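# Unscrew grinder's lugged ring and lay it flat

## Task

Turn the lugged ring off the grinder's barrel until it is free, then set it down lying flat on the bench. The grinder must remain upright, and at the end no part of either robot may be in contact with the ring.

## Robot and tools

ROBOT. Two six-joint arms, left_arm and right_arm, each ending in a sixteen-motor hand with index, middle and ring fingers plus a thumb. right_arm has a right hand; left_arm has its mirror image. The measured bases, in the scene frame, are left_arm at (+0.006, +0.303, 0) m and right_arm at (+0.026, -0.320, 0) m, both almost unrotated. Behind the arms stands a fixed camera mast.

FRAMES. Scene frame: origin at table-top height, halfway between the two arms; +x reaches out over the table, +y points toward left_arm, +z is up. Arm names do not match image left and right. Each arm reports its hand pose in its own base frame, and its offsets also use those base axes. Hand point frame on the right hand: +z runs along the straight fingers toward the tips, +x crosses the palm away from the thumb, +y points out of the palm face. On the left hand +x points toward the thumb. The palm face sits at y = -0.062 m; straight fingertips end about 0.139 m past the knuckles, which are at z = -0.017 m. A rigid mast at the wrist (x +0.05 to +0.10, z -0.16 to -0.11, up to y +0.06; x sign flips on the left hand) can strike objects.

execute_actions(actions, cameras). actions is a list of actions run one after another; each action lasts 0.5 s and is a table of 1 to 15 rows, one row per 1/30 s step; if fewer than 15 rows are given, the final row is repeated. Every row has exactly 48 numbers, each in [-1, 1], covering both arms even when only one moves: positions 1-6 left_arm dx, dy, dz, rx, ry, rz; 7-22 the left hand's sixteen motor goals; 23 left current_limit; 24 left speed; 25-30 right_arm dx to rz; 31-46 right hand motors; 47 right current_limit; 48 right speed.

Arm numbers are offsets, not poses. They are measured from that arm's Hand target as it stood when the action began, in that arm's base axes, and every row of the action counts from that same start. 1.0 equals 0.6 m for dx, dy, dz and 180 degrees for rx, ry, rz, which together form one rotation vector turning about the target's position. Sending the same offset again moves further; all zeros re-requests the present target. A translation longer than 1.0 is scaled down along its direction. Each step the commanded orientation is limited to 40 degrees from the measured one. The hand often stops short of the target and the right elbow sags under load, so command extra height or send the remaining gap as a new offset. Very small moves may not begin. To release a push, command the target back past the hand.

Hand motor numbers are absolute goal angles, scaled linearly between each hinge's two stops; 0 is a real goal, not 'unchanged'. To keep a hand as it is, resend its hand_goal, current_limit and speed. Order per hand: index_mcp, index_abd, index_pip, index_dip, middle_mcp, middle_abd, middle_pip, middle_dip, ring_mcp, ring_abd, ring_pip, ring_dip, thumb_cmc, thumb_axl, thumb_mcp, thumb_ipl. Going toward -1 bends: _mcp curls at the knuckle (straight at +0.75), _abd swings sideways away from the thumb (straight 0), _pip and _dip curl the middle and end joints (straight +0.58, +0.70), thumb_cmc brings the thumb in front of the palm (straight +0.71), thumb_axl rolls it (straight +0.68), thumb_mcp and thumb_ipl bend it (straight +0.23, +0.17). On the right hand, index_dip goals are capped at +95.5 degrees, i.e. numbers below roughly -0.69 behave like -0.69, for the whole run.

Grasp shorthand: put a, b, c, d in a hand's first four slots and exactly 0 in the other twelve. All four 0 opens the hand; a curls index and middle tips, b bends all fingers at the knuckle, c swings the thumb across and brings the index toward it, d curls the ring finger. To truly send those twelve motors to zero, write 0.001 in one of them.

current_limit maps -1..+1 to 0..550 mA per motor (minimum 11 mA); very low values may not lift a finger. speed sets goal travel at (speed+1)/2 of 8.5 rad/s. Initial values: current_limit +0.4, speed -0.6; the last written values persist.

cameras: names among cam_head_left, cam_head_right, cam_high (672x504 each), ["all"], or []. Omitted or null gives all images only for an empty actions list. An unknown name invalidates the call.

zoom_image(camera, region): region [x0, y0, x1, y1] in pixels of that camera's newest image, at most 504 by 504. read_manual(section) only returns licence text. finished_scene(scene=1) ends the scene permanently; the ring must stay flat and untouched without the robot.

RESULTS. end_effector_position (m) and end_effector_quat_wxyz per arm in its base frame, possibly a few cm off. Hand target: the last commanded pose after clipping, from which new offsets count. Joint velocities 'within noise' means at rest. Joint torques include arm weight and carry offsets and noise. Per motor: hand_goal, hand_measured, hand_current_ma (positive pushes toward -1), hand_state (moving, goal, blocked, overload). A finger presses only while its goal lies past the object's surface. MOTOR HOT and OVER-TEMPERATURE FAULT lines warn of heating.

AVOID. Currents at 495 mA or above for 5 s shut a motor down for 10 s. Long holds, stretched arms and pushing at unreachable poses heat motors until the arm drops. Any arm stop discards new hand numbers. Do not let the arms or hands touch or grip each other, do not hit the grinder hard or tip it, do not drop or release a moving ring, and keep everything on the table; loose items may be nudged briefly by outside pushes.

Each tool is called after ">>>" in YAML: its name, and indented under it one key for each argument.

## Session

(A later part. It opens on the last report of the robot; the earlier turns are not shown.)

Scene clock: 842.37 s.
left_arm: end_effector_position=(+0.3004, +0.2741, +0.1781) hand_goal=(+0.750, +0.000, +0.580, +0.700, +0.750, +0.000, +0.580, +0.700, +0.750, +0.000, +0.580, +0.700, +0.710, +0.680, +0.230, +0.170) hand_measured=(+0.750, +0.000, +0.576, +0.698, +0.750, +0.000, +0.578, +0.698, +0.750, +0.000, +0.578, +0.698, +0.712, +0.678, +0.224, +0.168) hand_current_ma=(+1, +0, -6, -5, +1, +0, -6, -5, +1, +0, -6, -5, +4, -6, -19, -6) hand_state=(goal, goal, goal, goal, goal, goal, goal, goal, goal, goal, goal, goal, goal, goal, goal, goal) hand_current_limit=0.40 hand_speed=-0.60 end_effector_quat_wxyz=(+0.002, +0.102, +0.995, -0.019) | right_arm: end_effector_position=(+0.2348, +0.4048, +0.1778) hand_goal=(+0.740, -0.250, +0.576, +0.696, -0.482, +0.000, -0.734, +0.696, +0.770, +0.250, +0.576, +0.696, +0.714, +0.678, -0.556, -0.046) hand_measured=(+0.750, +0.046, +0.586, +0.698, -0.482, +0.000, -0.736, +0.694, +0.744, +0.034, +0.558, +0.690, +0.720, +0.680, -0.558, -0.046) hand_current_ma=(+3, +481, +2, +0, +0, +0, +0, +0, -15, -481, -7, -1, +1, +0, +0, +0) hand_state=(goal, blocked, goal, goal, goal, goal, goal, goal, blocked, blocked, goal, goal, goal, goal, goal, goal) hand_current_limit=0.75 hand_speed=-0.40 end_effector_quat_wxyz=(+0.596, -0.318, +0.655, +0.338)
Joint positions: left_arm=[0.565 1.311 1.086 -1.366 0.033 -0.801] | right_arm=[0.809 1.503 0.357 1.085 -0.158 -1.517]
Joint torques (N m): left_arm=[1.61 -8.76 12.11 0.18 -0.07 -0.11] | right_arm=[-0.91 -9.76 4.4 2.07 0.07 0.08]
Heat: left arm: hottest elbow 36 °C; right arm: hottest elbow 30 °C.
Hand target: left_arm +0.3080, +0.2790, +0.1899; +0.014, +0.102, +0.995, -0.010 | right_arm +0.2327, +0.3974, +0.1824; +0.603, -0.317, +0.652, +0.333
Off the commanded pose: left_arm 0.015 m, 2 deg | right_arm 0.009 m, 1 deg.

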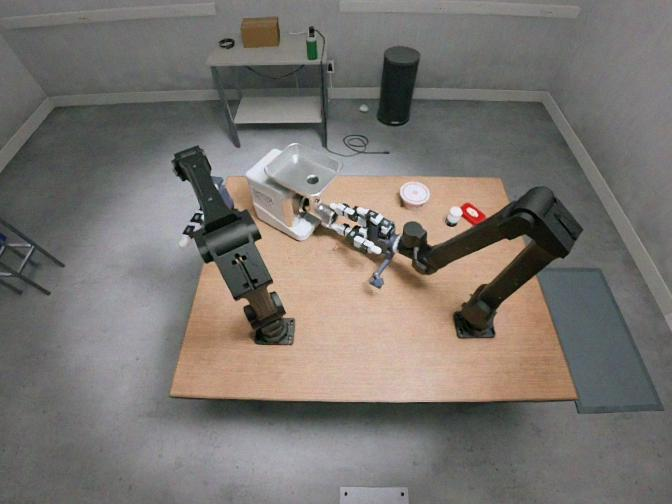

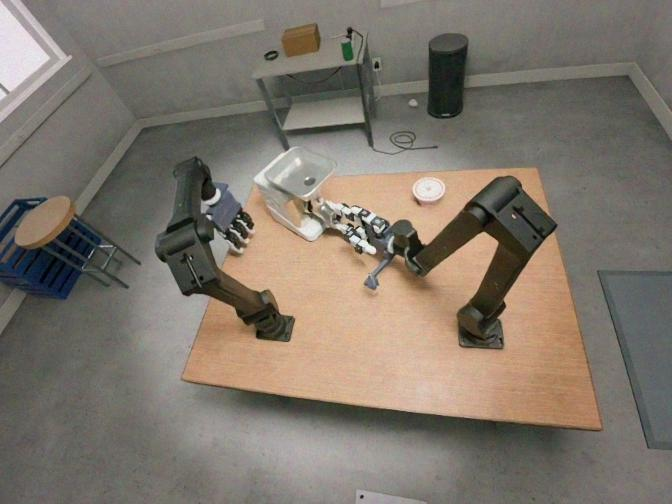

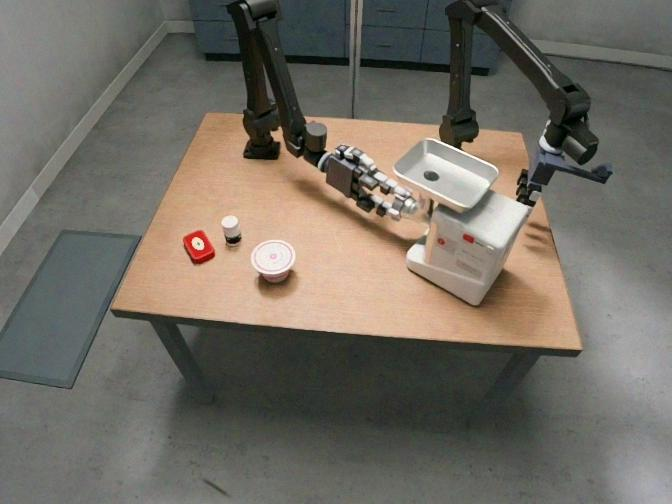

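>>> execute_actions:
  actions:
    - [[0,0,0,0,0,0,0,0,0,0,0,0,0,0,0,0,0,0,0,0,0,0,0.4,-0.6,-0.0142,-0.0206,0,0,0,0,0.74,-0.25,0.576,0.696,-0.483,0,-0.734,0.696,0.77,0.25,0.576,0.696,0.714,0.678,-0.557,-0.046,0.75,-0.4]]
  cameras: ["all"]

>>> zoom_image:
  camera: "cam_high"
  region: [360, 160, 430, 230]

>>> zoom_image:
  camera: "cam_head_left"
  region: [310, 190, 370, 250]

Scene clock: 845.23 s.
left_arm: end_effector_position=(+0.3004, +0.2741, +0.1781) hand_goal=(+0.750, +0.000, +0.580, +0.700, +0.750, +0.000, +0.580, +0.700, +0.750, +0.000, +0.580, +0.700, +0.710, +0.680, +0.230, +0.170) hand_measured=(+0.750, +0.000, +0.576, +0.698, +0.750, +0.000, +0.578, +0.698, +0.750, +0.000, +0.578, +0.698, +0.712, +0.678, +0.224, +0.168) hand_current_ma=(+1, +0, -6, -5, +1, +0, -6, -5, +1, +0, -6, -5, +4, -6, -19, -6) hand_state=(goal, goal, goal, goal, goal, goal, goal, goal, goal, goal, goal, goal, goal, goal, goal, goal) hand_current_limit=0.40 hand_speed=-0.60 end_effector_quat_wxyz=(+0.002, +0.102, +0.995, -0.019) | right_arm: end_effector_position=(+0.2230, +0.3898, +0.1897) hand_goal=(+0.740, -0.250, +0.576, +0.696, -0.482, +0.000, -0.734, +0.696, +0.770, +0.250, +0.576, +0.696, +0.714, +0.678, -0.556, -0.046) hand_measured=(+0.744, -0.252, +0.580, +0.698, -0.482, +0.000, -0.736, +0.694, +0.768, +0.238, +0.574, +0.694, +0.718, +0.680, -0.558, -0.046) hand_current_ma=(+0, +0, +0, +0, +0, +0, +0, +0, +0, -3, +0, +0, +1, +0, +0, +0) hand_state=(goal, goal, goal, goal, goal, goal, goal, goal, goal, goal, goal, goal, goal, goal, goal, goal) hand_current_limit=0.75 hand_speed=-0.40 end_effector_quat_wxyz=(+0.605, -0.315, +0.647, +0.340)
Joint positions: left_arm=[0.565 1.311 1.086 -1.366 0.033 -0.801] | right_arm=[0.804 1.431 0.31 1.085 -0.16 -1.517]
Joint torques (N m): left_arm=[1.61 -8.7 12.11 0.18 -0.06 -0.11] | right_arm=[-0.85 -6.01 5.19 2.11 -0.17 0.05]
Heat: left arm: hottest elbow 36 °C; right arm: hottest elbow 30 °C.
Hand target: left_arm +0.3080, +0.2790, +0.1899; +0.014, +0.102, +0.995, -0.010 | right_arm +0.2240, +0.3850, +0.1823; +0.603, -0.317, +0.652, +0.333
Off the commanded pose: left_arm 0.015 m, 2 deg | right_arm 0.009 m, 1 deg.

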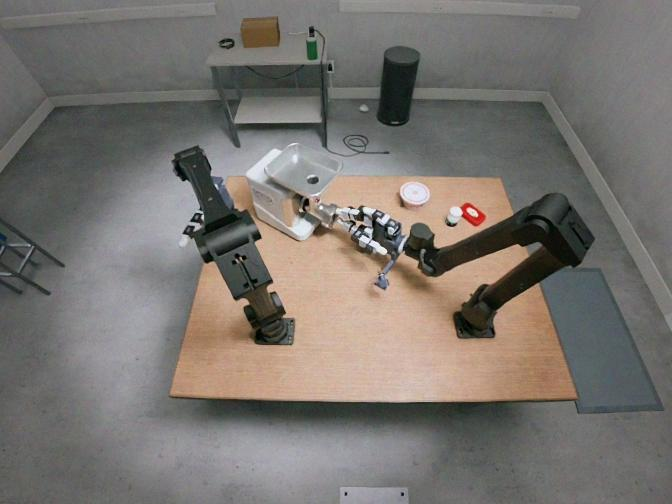

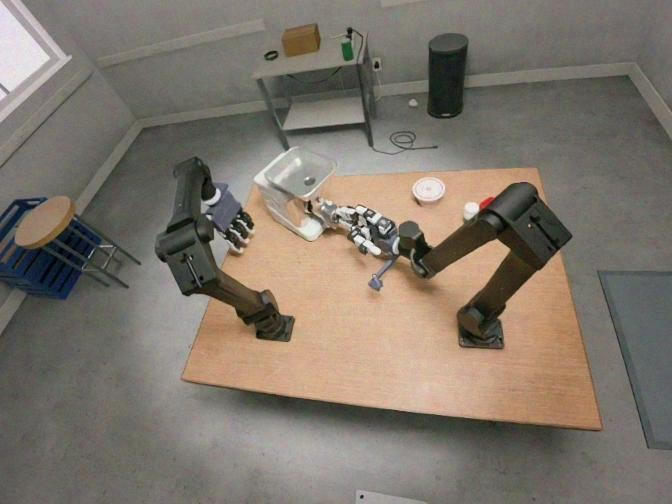

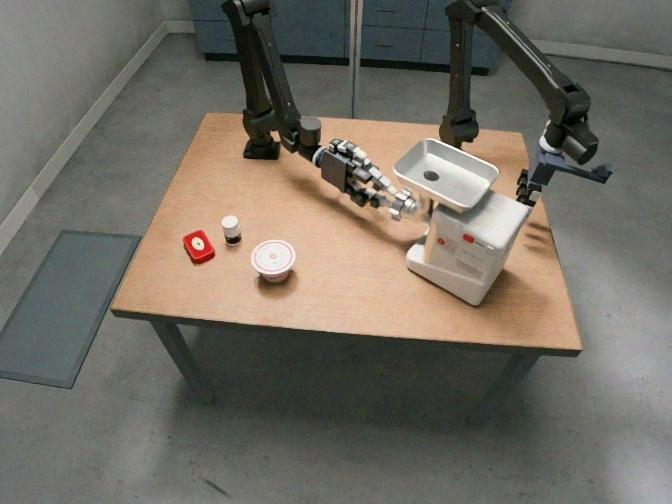

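Scaled by 7.200 from the camera's 672x504 image, which has a finer 960x720 frame.

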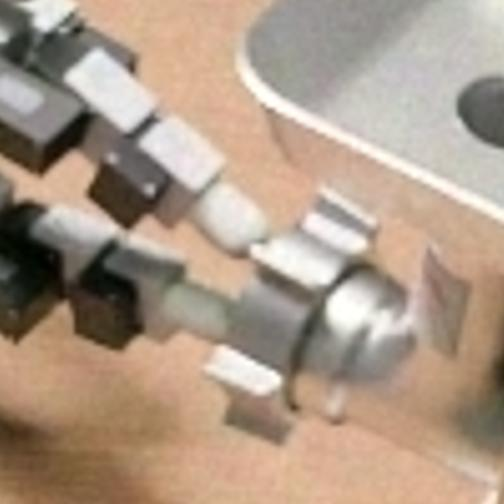

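Scaled by 8.400 from the camera's 672x504 image, which has a finer 960x720 frame.

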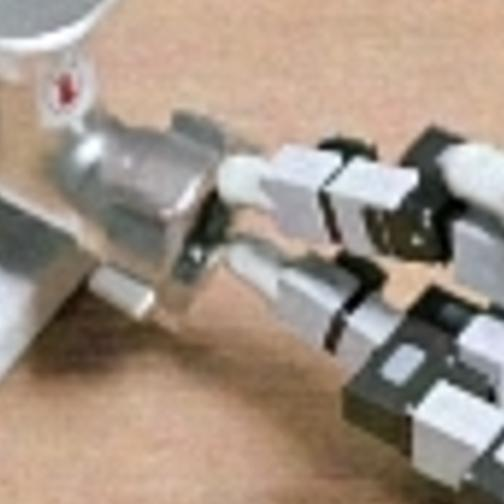

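>>> zoom_image:
  camera: "cam_high"
  region: [380, 180, 430, 230]

>>> zoom_image:
  camera: "cam_head_right"
  region: [310, 190, 370, 250]

Scaled by 10.080 from the camera's 672x504 image, which has a finer 960x720 frame.

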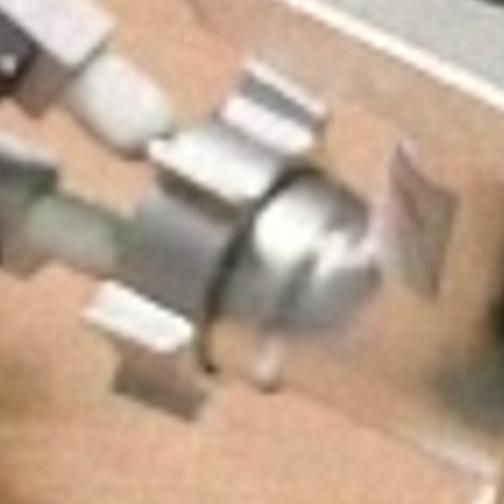

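Scaled by 8.400 from the camera's 672x504 image, which has a finer 960x720 frame.

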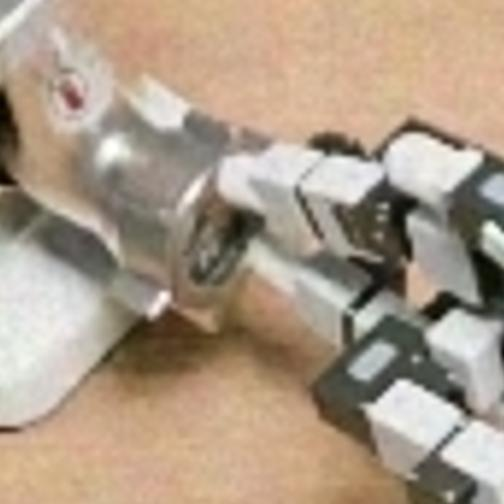

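>>> execute_actions:
  actions:
    - [[0,0,0,0,0,0,0,0,0,0,0,0,0,0,0,0,0,0,0,0,0,0,0.4,-0.6,0,0,-0.01,0.0132,-0.0092,0.0026,0.754,0.25,0.576,0.696,-0.483,0,-0.734,0.696,0.754,-0.25,0.576,0.696,0.714,0.678,-0.557,-0.046,0.5,-0.4]]
    - [[0,0,0,0,0,0,0,0,0,0,0,0,0,0,0,0,0,0,0,0,0,0,0.4,-0.6,0.041,-0.0283,0.0645,0.1138,0.1644,0,0.754,0.25,0.576,0.696,-0.483,0,-0.734,0.696,0.754,-0.25,0.576,0.696,0.714,0.678,-0.557,-0.046,0.5,-0.4]]
    - [[0,0,0,0,0,0,0,0,0,0,0,0,0,0,0,0,0,0,0,0,0,0,0.4,-0.6,0.0644,-0.0446,0.0232,0.1138,0.1644,0,0.754,0.25,0.576,0.696,-0.483,0,-0.734,0.696,0.754,-0.25,0.576,0.696,0.714,0.678,-0.557,-0.046,0.5,-0.4]]
    - [[0,0,0,0,0,0,0,0,0,0,0,0,0,0,0,0,0,0,0,0,0,0,0.4,-0.6,0.0633,-0.0438,-0.0273,0.1138,0.1644,0,0.754,0.25,0.576,0.696,-0.483,0,-0.734,0.696,0.754,-0.25,0.576,0.696,0.714,0.678,-0.557,-0.046,0.5,-0.4]]
    - [[0,0,0,0,0,0,0,0,0,0,0,0,0,0,0,0,0,0,0,0,0,0,0.4,-0.6,0.0494,-0.0099,-0.0675,0.1138,0.1644,0,0.754,0.25,0.576,0.696,-0.483,0,-0.734,0.696,0.754,-0.25,0.576,0.696,0.714,0.678,-0.557,-0.046,0.5,-0.4]]
    - [[0,0,0,0,0,0,0,0,0,0,0,0,0,0,0,0,0,0,0,0,0,0,0.4,-0.6,0.0095,0.0177,-0.0818,0.1138,0.1644,0,0.754,0.25,0.576,0.696,-0.483,0,-0.734,0.696,0.754,-0.25,0.576,0.696,0.714,0.678,-0.557,-0.046,0.5,-0.4]]
  cameras: ["all"]

>>> zoom_image:
  camera: "cam_high"
  region: [360, 160, 430, 230]

>>> zoom_image:
  camera: "cam_head_left"
  region: [310, 190, 370, 250]

Scene clock: 859.20 s.
left_arm: end_effector_position=(+0.3004, +0.2741, +0.1781) hand_goal=(+0.750, +0.000, +0.580, +0.700, +0.750, +0.000, +0.580, +0.700, +0.750, +0.000, +0.580, +0.700, +0.710, +0.680, +0.230, +0.170) hand_measured=(+0.750, +0.000, +0.576, +0.698, +0.750, +0.000, +0.578, +0.698, +0.750, +0.000, +0.578, +0.698, +0.712, +0.678, +0.224, +0.168) hand_current_ma=(+1, +0, -6, -5, +1, +0, -6, -5, +1, +0, -6, -5, +4, -6, -19, -6) hand_state=(goal, goal, goal, goal, goal, goal, goal, goal, goal, goal, goal, goal, goal, goal, goal, goal) hand_current_limit=0.40 hand_speed=-0.60 end_effector_quat_wxyz=(+0.002, +0.102, +0.995, -0.019) | right_arm: end_effector_position=(+0.3492, +0.3127, +0.1097) hand_goal=(+0.754, +0.250, +0.576, +0.696, -0.482, +0.000, -0.734, +0.696, +0.754, -0.250, +0.576, +0.696, +0.714, +0.678, -0.556, -0.046) hand_measured=(+0.756, +0.252, +0.578, +0.698, -0.482, +0.000, -0.736, +0.694, +0.756, -0.248, +0.578, +0.694, +0.716, +0.680, -0.554, -0.046) hand_current_ma=(+0, +0, +0, +0, +0, +0, +0, +0, +0, +0, +0, +0, +0, +0, +0, +0) hand_state=(goal, goal, goal, goal, goal, goal, goal, goal, goal, goal, goal, goal, goal, goal, goal, goal) hand_current_limit=0.50 hand_speed=-0.40 end_effector_quat_wxyz=(-0.339, +0.641, +0.322, +0.608)
Joint positions: left_arm=[0.565 1.311 1.086 -1.366 0.033 -0.801] | right_arm=[0.873 1.586 0.318 1.238 -0.101 1.611]
Joint torques (N m): left_arm=[1.61 -8.7 12.11 0.2 -0.06 -0.11] | right_arm=[-0.91 -8.23 7.39 1.73 -0.15 -0.01]
Heat: left arm: hottest elbow 36 °C; right arm: hottest elbow 30 °C.
Hand target: left_arm +0.3080, +0.2790, +0.1899; +0.014, +0.102, +0.995, -0.010 | right_arm +0.3607, +0.3196, +0.1230; -0.345, +0.634, +0.312, +0.618
Off the commanded pose: left_arm 0.015 m, 2 deg | right_arm 0.019 m, 2 deg.

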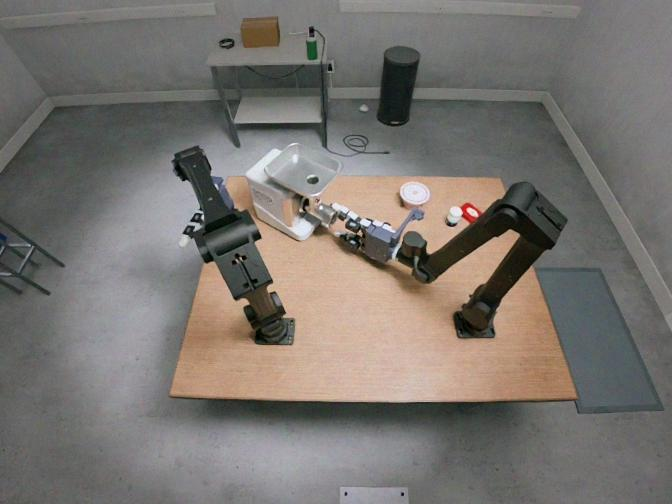

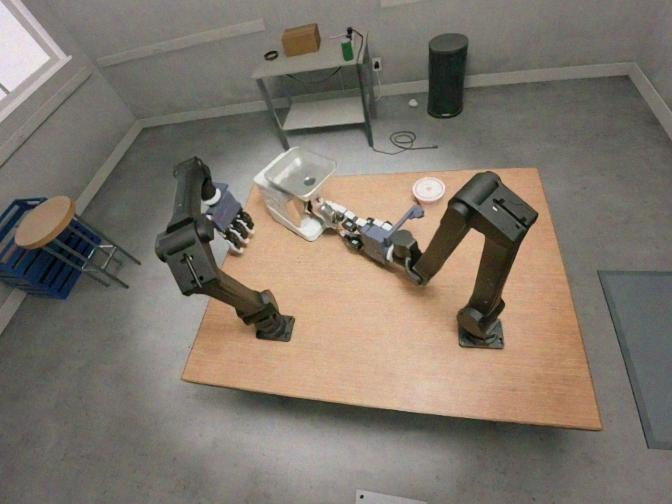

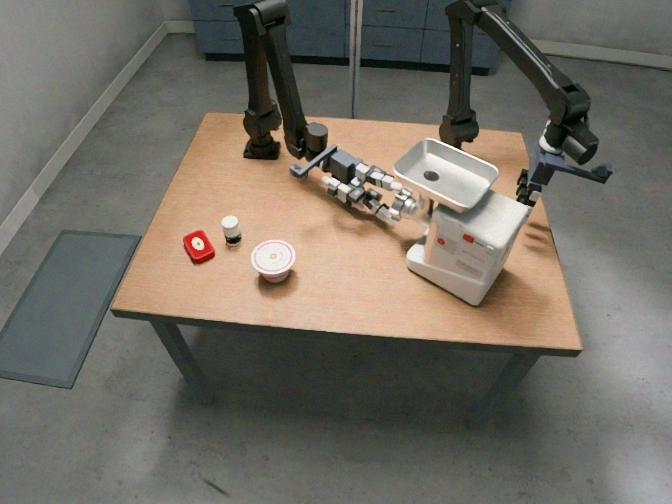

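Scaled by 7.200 from the camera's 672x504 image, which has a finer 960x720 frame.

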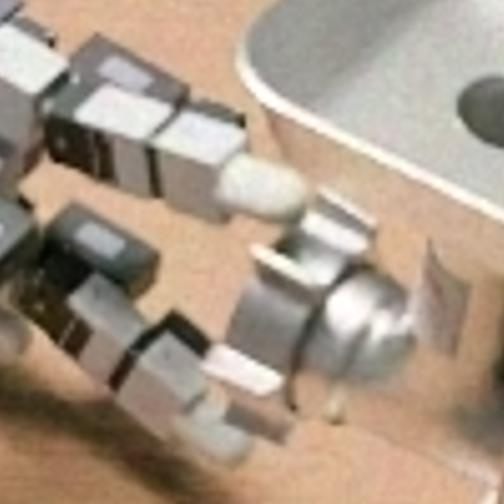

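Scaled by 8.400 from the camera's 672x504 image, which has a finer 960x720 frame.

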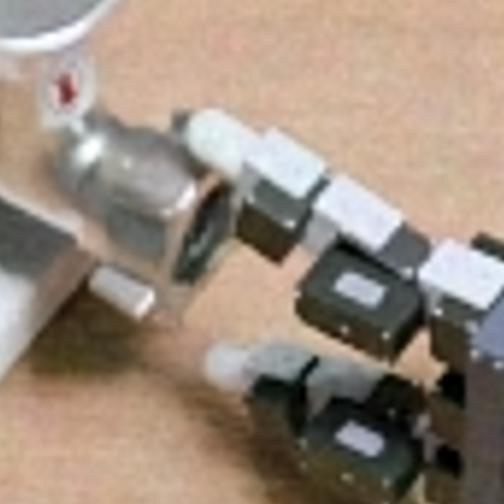

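>>> execute_actions:
  actions:
    - [[0,0,0,0,0,0,0,0,0,0,0,0,0,0,0,0,0,0,0,0,0,0,0.4,-0.6,0.0114,0.0164,0.0233,0.0091,-0.0063,0,0.754,0.25,0.576,0.696,-0.483,0,-0.734,0.696,0.754,-0.25,0.576,0.696,0.714,0.678,-0.557,-0.046,0.5,-0.4]]
    - [[0,0,0,0,0,0,0,0,0,0,0,0,0,0,0,0,0,0,0,0,0,0,0.4,-0.6,0,0,0,0,0,0,0.754,0.25,0.576,0.696,-0.483,0,-0.734,0.696,0.754,-0.25,0.576,0.696,0.714,0.678,-0.557,-0.046,0.5,-0.4]]

Scene clock: 862.47 s.
left_arm: end_effector_position=(+0.3004, +0.2741, +0.1781) hand_goal=(+0.750, +0.000, +0.580, +0.700, +0.750, +0.000, +0.580, +0.700, +0.750, +0.000, +0.580, +0.700, +0.710, +0.680, +0.230, +0.170) hand_measured=(+0.750, +0.000, +0.576, +0.698, +0.750, +0.000, +0.578, +0.698, +0.750, +0.000, +0.578, +0.698, +0.712, +0.678, +0.224, +0.168) hand_current_ma=(+1, +0, -6, -5, +1, +0, -6, -5, +1, +0, -6, -5, +4, -6, -19, -6) hand_state=(goal, goal, goal, goal, goal, goal, goal, goal, goal, goal, goal, goal, goal, goal, goal, goal) hand_current_limit=0.40 hand_speed=-0.60 end_effector_quat_wxyz=(+0.002, +0.102, +0.995, -0.019) | right_arm: end_effector_position=(+0.3574, +0.3227, +0.1235) hand_goal=(+0.754, +0.250, +0.576, +0.696, -0.482, +0.000, -0.734, +0.696, +0.754, -0.250, +0.576, +0.696, +0.714, +0.678, -0.556, -0.046) hand_measured=(+0.756, +0.252, +0.578, +0.698, -0.482, +0.000, -0.736, +0.694, +0.756, -0.248, +0.578, +0.694, +0.716, +0.680, -0.554, -0.046) hand_current_ma=(+0, +0, +0, +0, +0, +0, +0, +0, +0, +0, +0, +0, +0, +0, +0, +0) hand_state=(goal, goal, goal, goal, goal, goal, goal, goal, goal, goal, goal, goal, goal, goal, goal, goal) hand_current_limit=0.50 hand_speed=-0.40 end_effector_quat_wxyz=(-0.346, +0.631, +0.316, +0.619)
Joint positions: left_arm=[0.565 1.311 1.086 -1.366 0.033 -0.801] | right_arm=[0.873 1.579 0.352 1.232 -0.101 1.617]
Joint torques (N m): left_arm=[1.61 -8.7 12.11 0.18 -0.06 -0.11] | right_arm=[-0.79 -8.64 7.76 1.78 0.02 -0.01]
Heat: left arm: hottest elbow 36 °C; right arm: hottest elbow 30 °C.
Hand target: left_arm +0.3080, +0.2790, +0.1899; +0.014, +0.102, +0.995, -0.010 | right_arm +0.3675, +0.3295, +0.1369; -0.351, +0.623, +0.306, +0.628
Off the commanded pose: left_arm 0.015 m, 2 deg | right_arm 0.018 m, 2 deg.

>>> execute_actions:
  actions:
    - [[0,0,0,0,0,0,0,0,0,0,0,0,0,0,0,0,0,0,0,0,0,0,0.4,-0.6,-0.003,-0.004,0,0,0,0,0.75,-0.06,0.576,0.696,-0.483,0,-0.734,0.696,0.76,0.06,0.576,0.696,0.714,0.678,-0.557,-0.046,0.75,-0.4]]
    - [[0,0,0,0,0,0,0,0,0,0,0,0,0,0,0,0,0,0,0,0,0,0,0.4,-0.6,0.0019,-0.0013,0.0818,-0.1138,-0.1644,0,0.74,-0.15,0.576,0.696,-0.483,0,-0.734,0.696,0.77,0.15,0.576,0.696,0.714,0.678,-0.557,-0.046,0.75,-0.4]]
    - [[0,0,0,0,0,0,0,0,0,0,0,0,0,0,0,0,0,0,0,0,0,0,0.4,-0.6,-0.038,0.0263,0.0675,-0.1138,-0.1644,0,0.74,-0.15,0.576,0.696,-0.483,0,-0.734,0.696,0.77,0.15,0.576,0.696,0.714,0.678,-0.557,-0.046,0.75,-0.4]]
    - [[0,0,0,0,0,0,0,0,0,0,0,0,0,0,0,0,0,0,0,0,0,0,0.4,-0.6,-0.0633,0.0438,0.0273,-0.1138,-0.1644,0,0.74,-0.15,0.576,0.696,-0.483,0,-0.734,0.696,0.77,0.15,0.576,0.696,0.714,0.678,-0.557,-0.046,0.75,-0.4]]
    - [[0,0,0,0,0,0,0,0,0,0,0,0,0,0,0,0,0,0,0,0,0,0,0.4,-0.6,-0.0644,0.0446,-0.0232,-0.1138,-0.1644,0,0.74,-0.2,0.576,0.696,-0.483,0,-0.734,0.696,0.77,0.2,0.576,0.696,0.714,0.678,-0.557,-0.046,0.75,-0.4]]
    - [[0,0,0,0,0,0,0,0,0,0,0,0,0,0,0,0,0,0,0,0,0,0,0.4,-0.6,-0.041,0.0283,-0.0645,-0.1138,-0.1644,0,0.74,-0.2,0.576,0.696,-0.483,0,-0.734,0.696,0.77,0.2,0.576,0.696,0.714,0.678,-0.557,-0.046,0.75,-0.4]]
  cameras: ["all"]

>>> zoom_image:
  camera: "cam_high"
  region: [380, 180, 430, 230]

>>> zoom_image:
  camera: "cam_head_left"
  region: [310, 190, 370, 250]

>>> zoom_image:
  camera: "cam_head_right"
  region: [310, 190, 370, 250]

Scene clock: 872.83 s.
left_arm: end_effector_position=(+0.3004, +0.2741, +0.1781) hand_goal=(+0.750, +0.000, +0.580, +0.700, +0.750, +0.000, +0.580, +0.700, +0.750, +0.000, +0.580, +0.700, +0.710, +0.680, +0.230, +0.170) hand_measured=(+0.750, +0.000, +0.576, +0.698, +0.750, +0.000, +0.578, +0.698, +0.750, +0.000, +0.578, +0.698, +0.712, +0.678, +0.224, +0.168) hand_current_ma=(+1, +0, -6, -5, +1, +0, -6, -5, +1, +0, -6, -5, +4, -6, -19, -6) hand_state=(goal, goal, goal, goal, goal, goal, goal, goal, goal, goal, goal, goal, goal, goal, goal, goal) hand_current_limit=0.40 hand_speed=-0.60 end_effector_quat_wxyz=(+0.002, +0.102, +0.995, -0.019) | right_arm: end_effector_position=(+0.2313, +0.4056, +0.1794) hand_goal=(+0.740, -0.200, +0.576, +0.696, -0.482, +0.000, -0.734, +0.696, +0.770, +0.200, +0.576, +0.696, +0.714, +0.678, -0.556, -0.046) hand_measured=(+0.758, +0.026, +0.586, +0.698, -0.482, +0.000, -0.736, +0.694, +0.742, +0.014, +0.556, +0.688, +0.720, +0.680, -0.558, -0.046) hand_current_ma=(+8, +481, +2, +0, +0, +0, +0, +0, -18, -414, -8, -1, +1, +0, +0, +0) hand_state=(goal, blocked, goal, goal, goal, goal, goal, goal, blocked, blocked, goal, goal, goal, goal, goal, goal) hand_current_limit=0.75 hand_speed=-0.40 end_effector_quat_wxyz=(+0.594, -0.319, +0.653, +0.345)
Joint positions: left_arm=[0.565 1.311 1.086 -1.366 0.033 -0.801] | right_arm=[0.814 1.503 0.356 1.09 -0.166 -1.508]
Joint torques (N m): left_arm=[1.61 -8.7 12.1 0.17 -0.06 -0.11] | right_arm=[-0.97 -7.65 8.38 1.36 0.25 0]
Heat: left arm: hottest elbow 36 °C; right arm: hottest elbow 30 °C.
Hand target: left_arm +0.3080, +0.2790, +0.1899; +0.014, +0.102, +0.995, -0.010 | right_arm +0.2429, +0.4121, +0.1904; +0.606, -0.317, +0.646, +0.338
Off the commanded pose: left_arm 0.015 m, 2 deg | right_arm 0.017 m, 2 deg.

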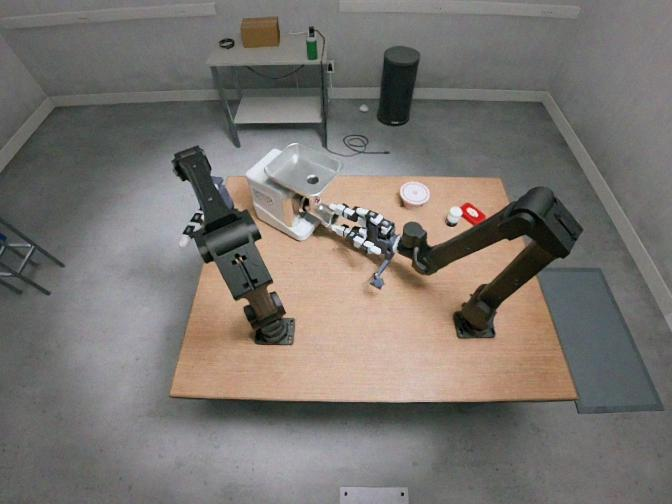

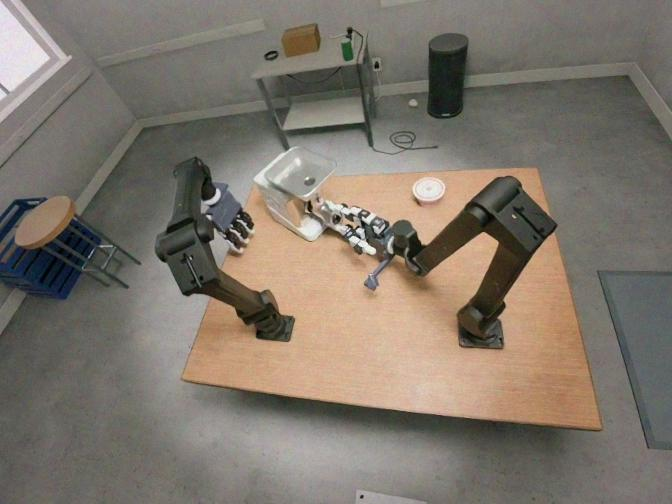

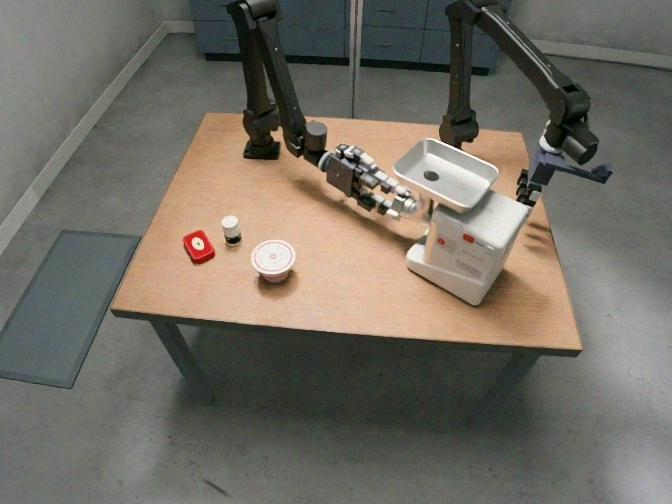

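Scaled by 10.080 from the camera's 672x504 image, which has a finer 960x720 frame.

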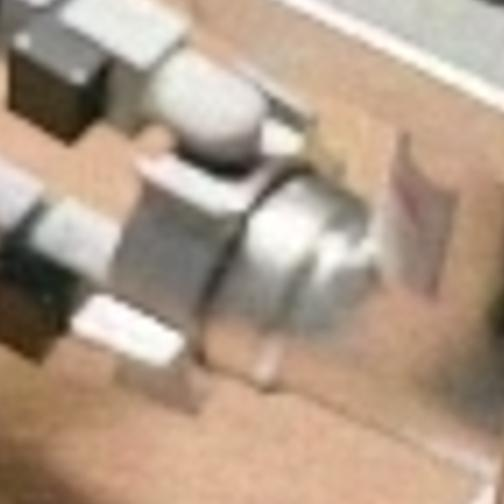

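Scaled by 8.400 from the camera's 672x504 image, which has a finer 960x720 frame.

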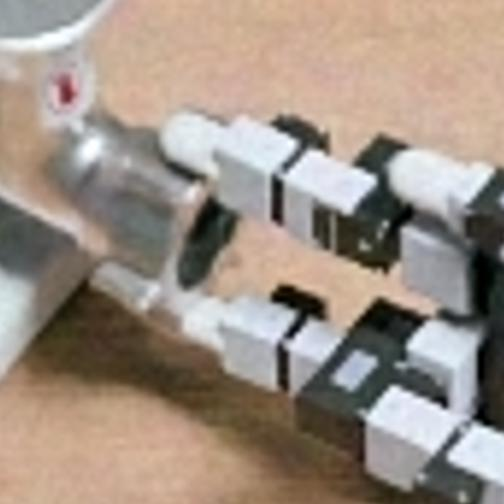

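Scaled by 8.400 from the camera's 672x504 image, which has a finer 960x720 frame.

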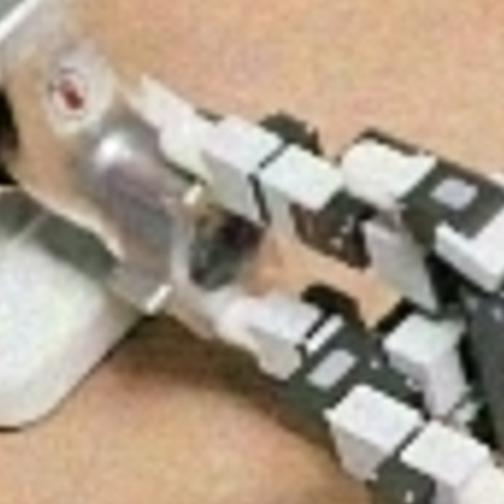

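>>> execute_actions:
  actions:
    - [[0,0,0,0,0,0,0,0,0,0,0,0,0,0,0,0,0,0,0,0,0,0,0.4,-0.6,-0.0228,-0.0329,-0.01,0,0,0,0.74,-0.3,0.576,0.696,-0.483,0,-0.734,0.696,0.77,0.3,0.576,0.696,0.714,0.678,-0.557,-0.046,0.75,-0.4]]
    - [[0,0,0,0,0,0,0,0,0,0,0,0,0,0,0,0,0,0,0,0,0,0,0.4,-0.6,-0.0142,-0.0206,0,0,0,0,0.74,-0.3,0.576,0.696,-0.483,0,-0.734,0.696,0.77,0.3,0.576,0.696,0.714,0.678,-0.557,-0.046,0.75,-0.4]]

Scene clock: 878.73 s.
left_arm: end_effector_position=(+0.3004, +0.2741, +0.1781) hand_goal=(+0.750, +0.000, +0.580, +0.700, +0.750, +0.000, +0.580, +0.700, +0.750, +0.000, +0.580, +0.700, +0.710, +0.680, +0.230, +0.170) hand_measured=(+0.750, +0.000, +0.576, +0.698, +0.750, +0.000, +0.578, +0.698, +0.750, +0.000, +0.578, +0.698, +0.712, +0.678, +0.224, +0.168) hand_current_ma=(+1, +0, -6, -5, +1, +0, -6, -5, +1, +0, -6, -5, +4, -6, -19, -6) hand_state=(goal, goal, goal, goal, goal, goal, goal, goal, goal, goal, goal, goal, goal, goal, goal, goal) hand_current_limit=0.40 hand_speed=-0.60 end_effector_quat_wxyz=(+0.002, +0.102, +0.995, -0.019) | right_arm: end_effector_position=(+0.2199, +0.3849, +0.1874) hand_goal=(+0.740, -0.300, +0.576, +0.696, -0.482, +0.000, -0.734, +0.696, +0.770, +0.300, +0.576, +0.696, +0.714, +0.678, -0.556, -0.046) hand_measured=(+0.744, -0.302, +0.580, +0.698, -0.482, +0.000, -0.736, +0.694, +0.768, +0.288, +0.574, +0.694, +0.718, +0.680, -0.558, -0.046) hand_current_ma=(+0, +0, +0, +0, +0, +0, +0, +0, +0, -3, +0, +0, +1, +0, +0, +0) hand_state=(goal, goal, goal, goal, goal, goal, goal, goal, goal, goal, goal, goal, goal, goal, goal, goal) hand_current_limit=0.75 hand_speed=-0.40 end_effector_quat_wxyz=(+0.604, -0.316, +0.646, +0.344)
Joint positions: left_arm=[0.565 1.311 1.086 -1.366 0.033 -0.801] | right_arm=[0.795 1.434 0.296 1.104 -0.177 -1.515]
Joint torques (N m): left_arm=[1.55 -8.7 12.1 0.18 -0.06 -0.11] | right_arm=[-1.49 -5.95 5.14 2.39 -0.16 0.09]
Heat: left arm: hottest elbow 36 °C; right arm: hottest elbow 30 °C.
Hand target: left_arm +0.3080, +0.2790, +0.1899; +0.014, +0.102, +0.995, -0.010 | right_arm +0.2205, +0.3800, +0.1843; +0.606, -0.317, +0.646, +0.338
Off the commanded pose: left_arm 0.015 m, 2 deg | right_arm 0.006 m, 1 deg.

>>> execute_actions:
  actions:
    - [[0,0,0,0,0,0,0,0,0,0,0,0,0,0,0,0,0,0,0,0,0,0,0.4,-0.6,0,0,0.004,0.0068,-0.0047,0,0.754,0.25,0.576,0.696,-0.483,0,-0.734,0.696,0.754,-0.25,0.576,0.696,0.714,0.678,-0.557,-0.046,0.5,-0.4]]
    - [[0,0,0,0,0,0,0,0,0,0,0,0,0,0,0,0,0,0,0,0,0,0,0.4,-0.6,0.0321,-0.0222,0.0562,0.0948,0.137,0,0.754,0.25,0.576,0.696,-0.483,0,-0.734,0.696,0.754,-0.25,0.576,0.696,0.714,0.678,-0.557,-0.046,0.5,-0.4]]
    - [[0,0,0,0,0,0,0,0,0,0,0,0,0,0,0,0,0,0,0,0,0,0,0.4,-0.6,0.0507,-0.0351,0.0293,0.0948,0.137,0,0.754,0.25,0.576,0.696,-0.483,0,-0.734,0.696,0.754,-0.25,0.576,0.696,0.714,0.678,-0.557,-0.046,0.5,-0.4]]
    - [[0,0,0,0,0,0,0,0,0,0,0,0,0,0,0,0,0,0,0,0,0,0,0.4,-0.6,0.0562,-0.0389,-0.0055,0.0948,0.137,0,0.754,0.25,0.576,0.696,-0.483,0,-0.734,0.696,0.754,-0.25,0.576,0.696,0.714,0.678,-0.557,-0.046,0.5,-0.4]]
    - [[0,0,0,0,0,0,0,0,0,0,0,0,0,0,0,0,0,0,0,0,0,0,0.4,-0.6,0.0462,-0.032,-0.039,0.0948,0.137,0,0.754,0.25,0.576,0.696,-0.483,0,-0.734,0.696,0.754,-0.25,0.576,0.696,0.714,0.678,-0.557,-0.046,0.5,-0.4]]
    - [[0,0,0,0,0,0,0,0,0,0,0,0,0,0,0,0,0,0,0,0,0,0,0.4,-0.6,0.0241,-0.0167,-0.0617,0.0948,0.137,0,0.754,0.25,0.576,0.696,-0.483,0,-0.734,0.696,0.754,-0.25,0.576,0.696,0.714,0.678,-0.557,-0.046,0.5,-0.4]]
    - [[0,0,0,0,0,0,0,0,0,0,0,0,0,0,0,0,0,0,0,0,0,0,0.4,-0.6,-0.0045,0.0031,-0.0683,0.0948,0.137,0,0.754,0.25,0.576,0.696,-0.483,0,-0.734,0.696,0.754,-0.25,0.576,0.696,0.714,0.678,-0.557,-0.046,0.5,-0.4]]
    - [[0,0,0,0,0,0,0,0,0,0,0,0,0,0,0,0,0,0,0,0,0,0,0.4,-0.6,0.019,0.0274,0,0,0,0,0.754,0.25,0.576,0.696,-0.483,0,-0.734,0.696,0.754,-0.25,0.576,0.696,0.714,0.678,-0.557,-0.046,0.5,-0.4]]
    - [[0,0,0,0,0,0,0,0,0,0,0,0,0,0,0,0,0,0,0,0,0,0,0.4,-0.6,0.019,0.0274,0,0,0,0,0.754,0.25,0.576,0.696,-0.483,0,-0.734,0.696,0.754,-0.25,0.576,0.696,0.714,0.678,-0.557,-0.046,0.5,-0.4]]

Scene clock: 897.30 s.
left_arm: end_effector_position=(+0.3004, +0.2741, +0.1781) hand_goal=(+0.750, +0.000, +0.580, +0.700, +0.750, +0.000, +0.580, +0.700, +0.750, +0.000, +0.580, +0.700, +0.710, +0.680, +0.230, +0.170) hand_measured=(+0.750, +0.000, +0.576, +0.698, +0.750, +0.000, +0.578, +0.698, +0.750, +0.000, +0.578, +0.698, +0.712, +0.678, +0.224, +0.168) hand_current_ma=(+1, +0, -6, -5, +1, +0, -6, -5, +1, +0, -6, -5, +4, -6, -19, -6) hand_state=(goal, goal, goal, goal, goal, goal, goal, goal, goal, goal, goal, goal, goal, goal, goal, goal) hand_current_limit=0.40 hand_speed=-0.60 end_effector_quat_wxyz=(+0.002, +0.102, +0.995, -0.019) | right_arm: end_effector_position=(+0.3613, +0.3159, +0.1314) hand_goal=(+0.754, +0.250, +0.576, +0.696, -0.482, +0.000, -0.734, +0.696, +0.754, -0.250, +0.576, +0.696, +0.714, +0.678, -0.556, -0.046) hand_measured=(+0.756, +0.252, +0.578, +0.698, -0.482, +0.000, -0.736, +0.694, +0.756, -0.248, +0.578, +0.694, +0.716, +0.680, -0.554, -0.046) hand_current_ma=(+0, +0, +0, +0, +0, +0, +0, +0, +0, +0, +0, +0, +0, +0, +0, +0) hand_state=(goal, goal, goal, goal, goal, goal, goal, goal, goal, goal, goal, goal, goal, goal, goal, goal) hand_current_limit=0.50 hand_speed=-0.40 end_effector_quat_wxyz=(-0.341, +0.633, +0.312, +0.622)
Joint positions: left_arm=[0.565 1.311 1.086 -1.366 0.033 -0.801] | right_arm=[0.857 1.538 0.349 1.194 -0.103 1.614]
Joint torques (N m): left_arm=[1.61 -8.7 12.08 0.17 -0.06 -0.11] | right_arm=[0.38 -6.48 8.08 1.68 0.04 -0.01]
Heat: left arm: hottest elbow 36 °C; right arm: hottest elbow 30 °C.
Hand target: left_arm +0.3080, +0.2790, +0.1899; +0.014, +0.102, +0.995, -0.010 | right_arm +0.3662, +0.3278, +0.1334; -0.346, +0.631, +0.311, +0.621
Off the commanded pose: left_arm 0.015 m, 2 deg | right_arm 0.013 m, 1 deg.

>>> execute_actions:
  actions:
    - [[0,0,0,0,0,0,0,0,0,0,0,0,0,0,0,0,0,0,0,0,0,0,0.4,-0.6,-0.003,0.0093,-0.015,0.0046,-0.0032,0,0.754,0.25,0.576,0.696,-0.483,0,-0.734,0.696,0.754,-0.25,0.576,0.696,0.714,0.678,-0.557,-0.046,0.5,-0.4]]
    - [[0,0,0,0,0,0,0,0,0,0,0,0,0,0,0,0,0,0,0,0,0,0,0.4,-0.6,0,0,0,0,0,0,0.75,-0.06,0.576,0.696,-0.483,0,-0.734,0.696,0.76,0.06,0.576,0.696,0.714,0.678,-0.557,-0.046,0.75,-0.4]]
  cameras: ["all"]

>>> zoom_image:
  camera: "cam_high"
  region: [370, 170, 430, 230]

>>> zoom_image:
  camera: "cam_head_left"
  region: [310, 190, 370, 250]

Scene clock: 901.90 s.
left_arm: end_effector_position=(+0.3004, +0.2741, +0.1781) hand_goal=(+0.750, +0.000, +0.580, +0.700, +0.750, +0.000, +0.580, +0.700, +0.750, +0.000, +0.580, +0.700, +0.710, +0.680, +0.230, +0.170) hand_measured=(+0.750, +0.000, +0.576, +0.698, +0.750, +0.000, +0.578, +0.698, +0.750, +0.000, +0.578, +0.698, +0.712, +0.678, +0.224, +0.168) hand_current_ma=(+1, +0, -6, -5, +1, +0, -6, -5, +1, +0, -6, -5, +4, -6, -19, -6) hand_state=(goal, goal, goal, goal, goal, goal, goal, goal, goal, goal, goal, goal, goal, goal, goal, goal) hand_current_limit=0.40 hand_speed=-0.60 end_effector_quat_wxyz=(+0.002, +0.102, +0.995, -0.019) | right_arm: end_effector_position=(+0.3613, +0.3214, +0.1169) hand_goal=(+0.750, -0.060, +0.576, +0.696, -0.482, +0.000, -0.734, +0.696, +0.760, +0.060, +0.576, +0.696, +0.714, +0.678, -0.556, -0.046) hand_measured=(+0.752, -0.010, +0.578, +0.698, -0.482, +0.000, -0.736, +0.694, +0.758, -0.032, +0.578, +0.694, +0.716, +0.680, -0.554, -0.046) hand_current_ma=(+0, +34, +0, +0, +0, +0, +0, +0, +0, -112, +0, +0, +0, +0, +0, +0) hand_state=(goal, blocked, goal, goal, goal, goal, goal, goal, goal, blocked, goal, goal, goal, goal, goal, goal) hand_current_limit=0.75 hand_speed=-0.40 end_effector_quat_wxyz=(-0.340, +0.634, +0.311, +0.621)
Joint positions: left_arm=[0.565 1.311 1.086 -1.366 0.033 -0.801] | right_arm=[0.87 1.611 0.358 1.255 -0.087 1.616]
Joint torques (N m): left_arm=[1.61 -8.7 12.11 0.18 -0.06 -0.11] | right_arm=[0.73 -7.41 7.02 2.36 0.05 0.01]
Heat: left arm: hottest elbow 36 °C; right arm: hottest elbow 30 °C.
Hand target: left_arm +0.3080, +0.2790, +0.1899; +0.014, +0.102, +0.995, -0.010 | right_arm +0.3644, +0.3334, +0.1242; -0.349, +0.626, +0.308, +0.626
Off the commanded pose: left_arm 0.015 m, 2 deg | right_arm 0.015 m, 2 deg.

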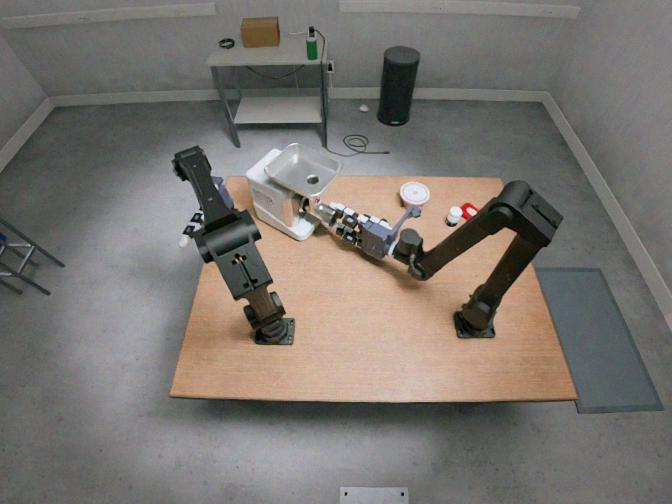

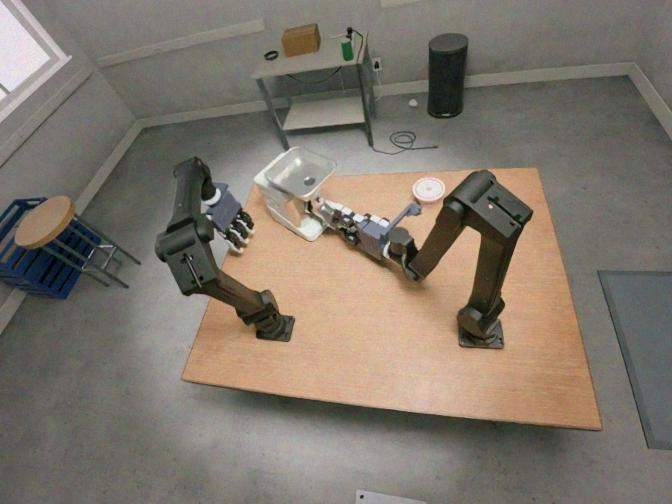

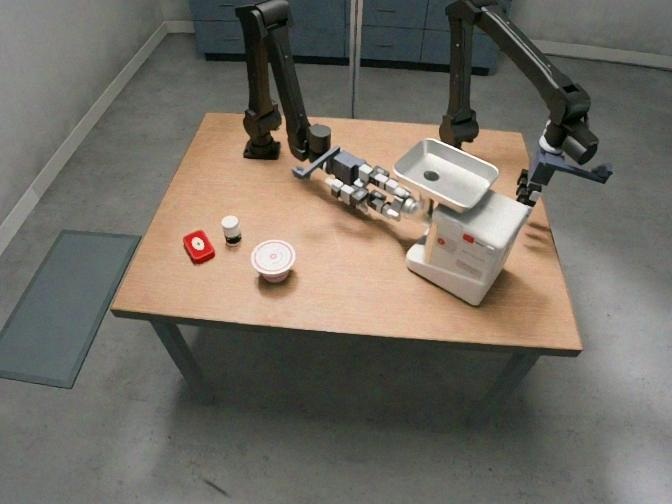

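Scaled by 8.400 from the camera's 672x504 image, which has a finer 960x720 frame.

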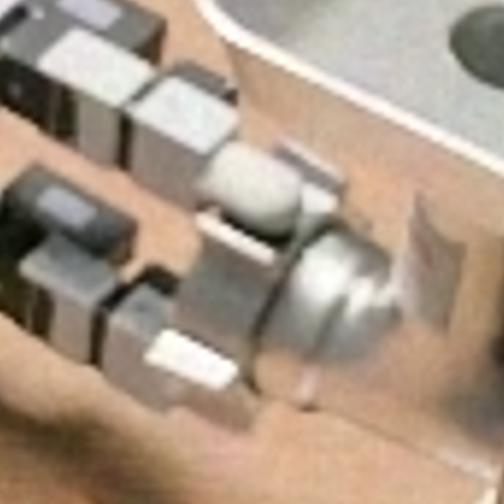

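Scaled by 8.400 from the camera's 672x504 image, which has a finer 960x720 frame.

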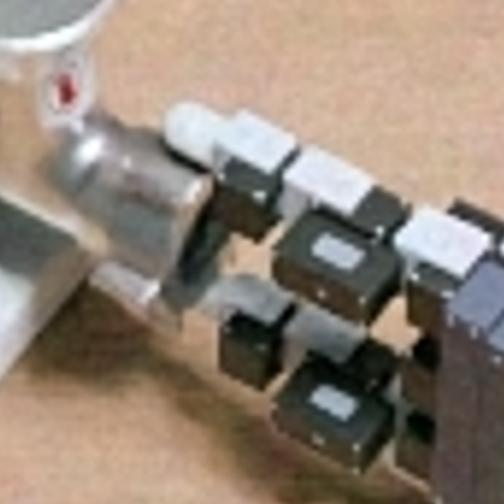

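>>> execute_actions:
  actions:
    - [[0,0,0,0,0,0,0,0,0,0,0,0,0,0,0,0,0,0,0,0,0,0,0.4,-0.6,0.0045,-0.0031,0.0683,-0.0948,-0.137,0,0.74,-0.15,0.576,0.696,-0.483,0,-0.734,0.696,0.77,0.15,0.576,0.696,0.714,0.678,-0.557,-0.046,0.75,-0.4]]
    - [[0,0,0,0,0,0,0,0,0,0,0,0,0,0,0,0,0,0,0,0,0,0,0.4,-0.6,-0.0241,0.0167,0.0617,-0.0948,-0.137,0,0.74,-0.15,0.576,0.696,-0.483,0,-0.734,0.696,0.77,0.15,0.576,0.696,0.714,0.678,-0.557,-0.046,0.75,-0.4]]
    - [[0,0,0,0,0,0,0,0,0,0,0,0,0,0,0,0,0,0,0,0,0,0,0.4,-0.6,-0.0462,0.032,0.039,-0.0948,-0.137,0,0.74,-0.15,0.576,0.696,-0.483,0,-0.734,0.696,0.77,0.15,0.576,0.696,0.714,0.678,-0.557,-0.046,0.75,-0.4]]
    - [[0,0,0,0,0,0,0,0,0,0,0,0,0,0,0,0,0,0,0,0,0,0,0.4,-0.6,-0.0562,0.0389,0.0055,-0.0948,-0.137,0,0.74,-0.15,0.576,0.696,-0.483,0,-0.734,0.696,0.77,0.15,0.576,0.696,0.714,0.678,-0.557,-0.046,0.75,-0.4]]
    - [[0,0,0,0,0,0,0,0,0,0,0,0,0,0,0,0,0,0,0,0,0,0,0.4,-0.6,-0.0507,0.0351,-0.0293,-0.0948,-0.137,0,0.74,-0.2,0.576,0.696,-0.483,0,-0.734,0.696,0.77,0.2,0.576,0.696,0.714,0.678,-0.557,-0.046,0.75,-0.4]]
    - [[0,0,0,0,0,0,0,0,0,0,0,0,0,0,0,0,0,0,0,0,0,0,0.4,-0.6,-0.0321,0.0222,-0.0562,-0.0948,-0.137,0,0.74,-0.25,0.576,0.696,-0.483,0,-0.734,0.696,0.77,0.25,0.576,0.696,0.714,0.678,-0.557,-0.046,0.75,-0.4]]
  cameras: ["all"]

>>> zoom_image:
  camera: "cam_high"
  region: [380, 180, 430, 230]

>>> zoom_image:
  camera: "cam_head_left"
  region: [310, 190, 370, 250]

Scene clock: 911.07 s.
left_arm: end_effector_position=(+0.3004, +0.2741, +0.1781) hand_goal=(+0.750, +0.000, +0.580, +0.700, +0.750, +0.000, +0.580, +0.700, +0.750, +0.000, +0.580, +0.700, +0.710, +0.680, +0.230, +0.170) hand_measured=(+0.750, +0.000, +0.576, +0.698, +0.750, +0.000, +0.578, +0.698, +0.750, +0.000, +0.578, +0.698, +0.712, +0.678, +0.224, +0.168) hand_current_ma=(+1, +0, -6, -5, +1, +0, -6, -5, +1, +0, -6, -5, +4, -6, -19, -6) hand_state=(goal, goal, goal, goal, goal, goal, goal, goal, goal, goal, goal, goal, goal, goal, goal, goal) hand_current_limit=0.40 hand_speed=-0.60 end_effector_quat_wxyz=(+0.002, +0.102, +0.995, -0.019) | right_arm: end_effector_position=(+0.2316, +0.4116, +0.1774) hand_goal=(+0.740, -0.250, +0.576, +0.696, -0.482, +0.000, -0.734, +0.696, +0.770, +0.250, +0.576, +0.696, +0.714, +0.678, -0.556, -0.046) hand_measured=(+0.740, -0.016, +0.574, +0.694, -0.482, +0.000, -0.736, +0.694, +0.742, -0.022, +0.558, +0.690, +0.720, +0.680, -0.558, -0.046) hand_current_ma=(+0, +481, +0, +0, +0, +0, +0, +0, -17, -481, -7, -1, +1, +0, +0, +0) hand_state=(goal, blocked, goal, goal, goal, goal, goal, goal, blocked, blocked, goal, goal, goal, goal, goal, goal) hand_current_limit=0.75 hand_speed=-0.40 end_effector_quat_wxyz=(+0.606, -0.314, +0.641, +0.351)
Joint positions: left_arm=[0.565 1.311 1.086 -1.366 0.033 -0.801] | right_arm=[0.827 1.563 0.366 1.177 -0.154 -1.504]
Joint torques (N m): left_arm=[1.55 -8.7 12.1 0.17 -0.06 -0.11] | right_arm=[-0.09 -8 7.56 1.13 0.36 -0.02]
Heat: left arm: hottest elbow 36 °C; right arm: hottest elbow 30 °C.
Hand target: left_arm +0.3080, +0.2790, +0.1899; +0.014, +0.102, +0.995, -0.010 | right_arm +0.2416, +0.4185, +0.1778; +0.609, -0.316, +0.643, +0.340
Off the commanded pose: left_arm 0.015 m, 2 deg | right_arm 0.012 m, 1 deg.

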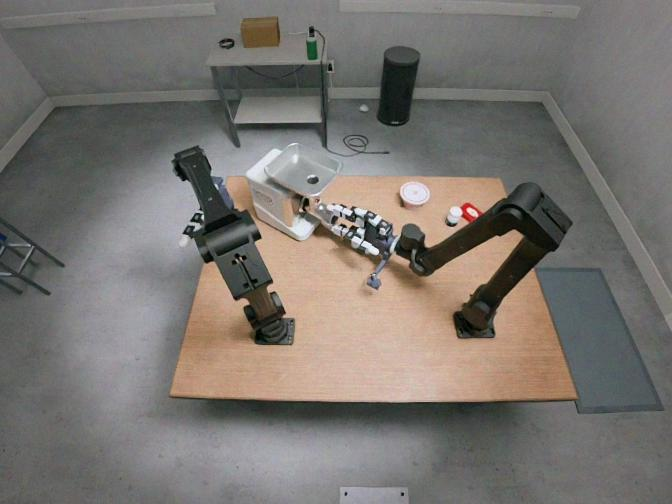

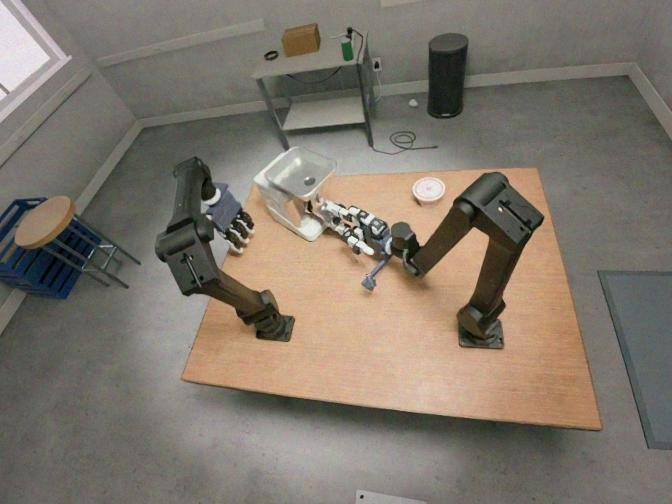

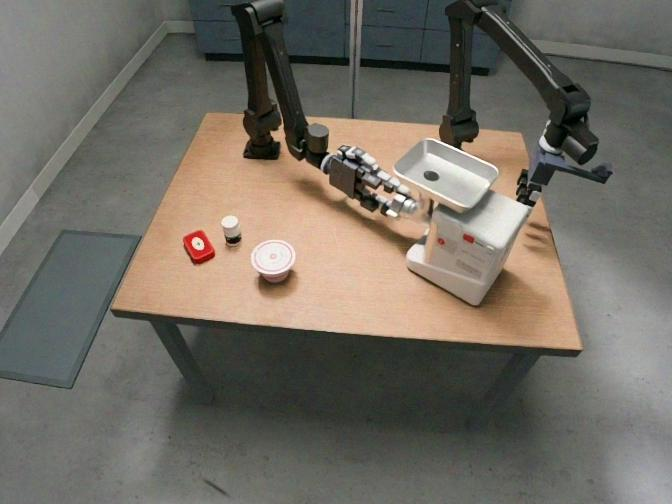

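Scaled by 10.080 from the camera's 672x504 image, which has a finer 960x720 frame.

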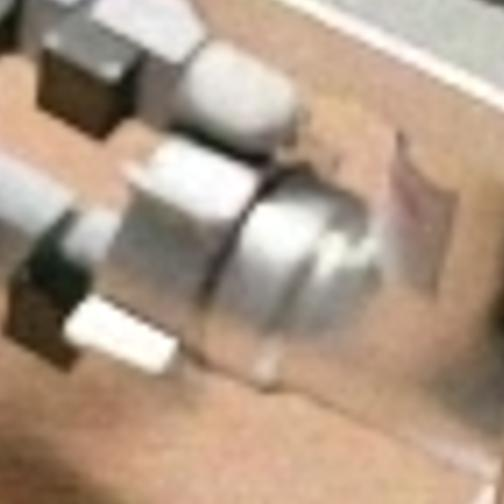

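Scaled by 8.400 from the camera's 672x504 image, which has a finer 960x720 frame.

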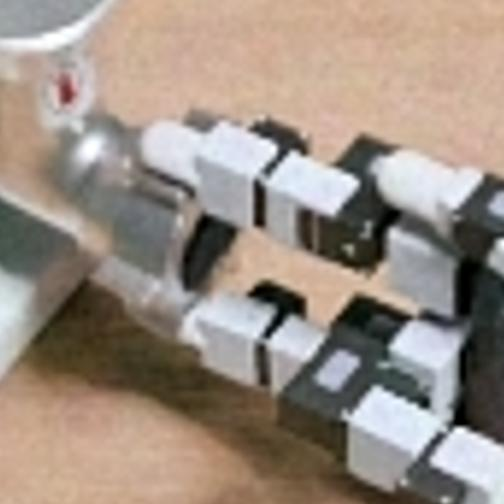

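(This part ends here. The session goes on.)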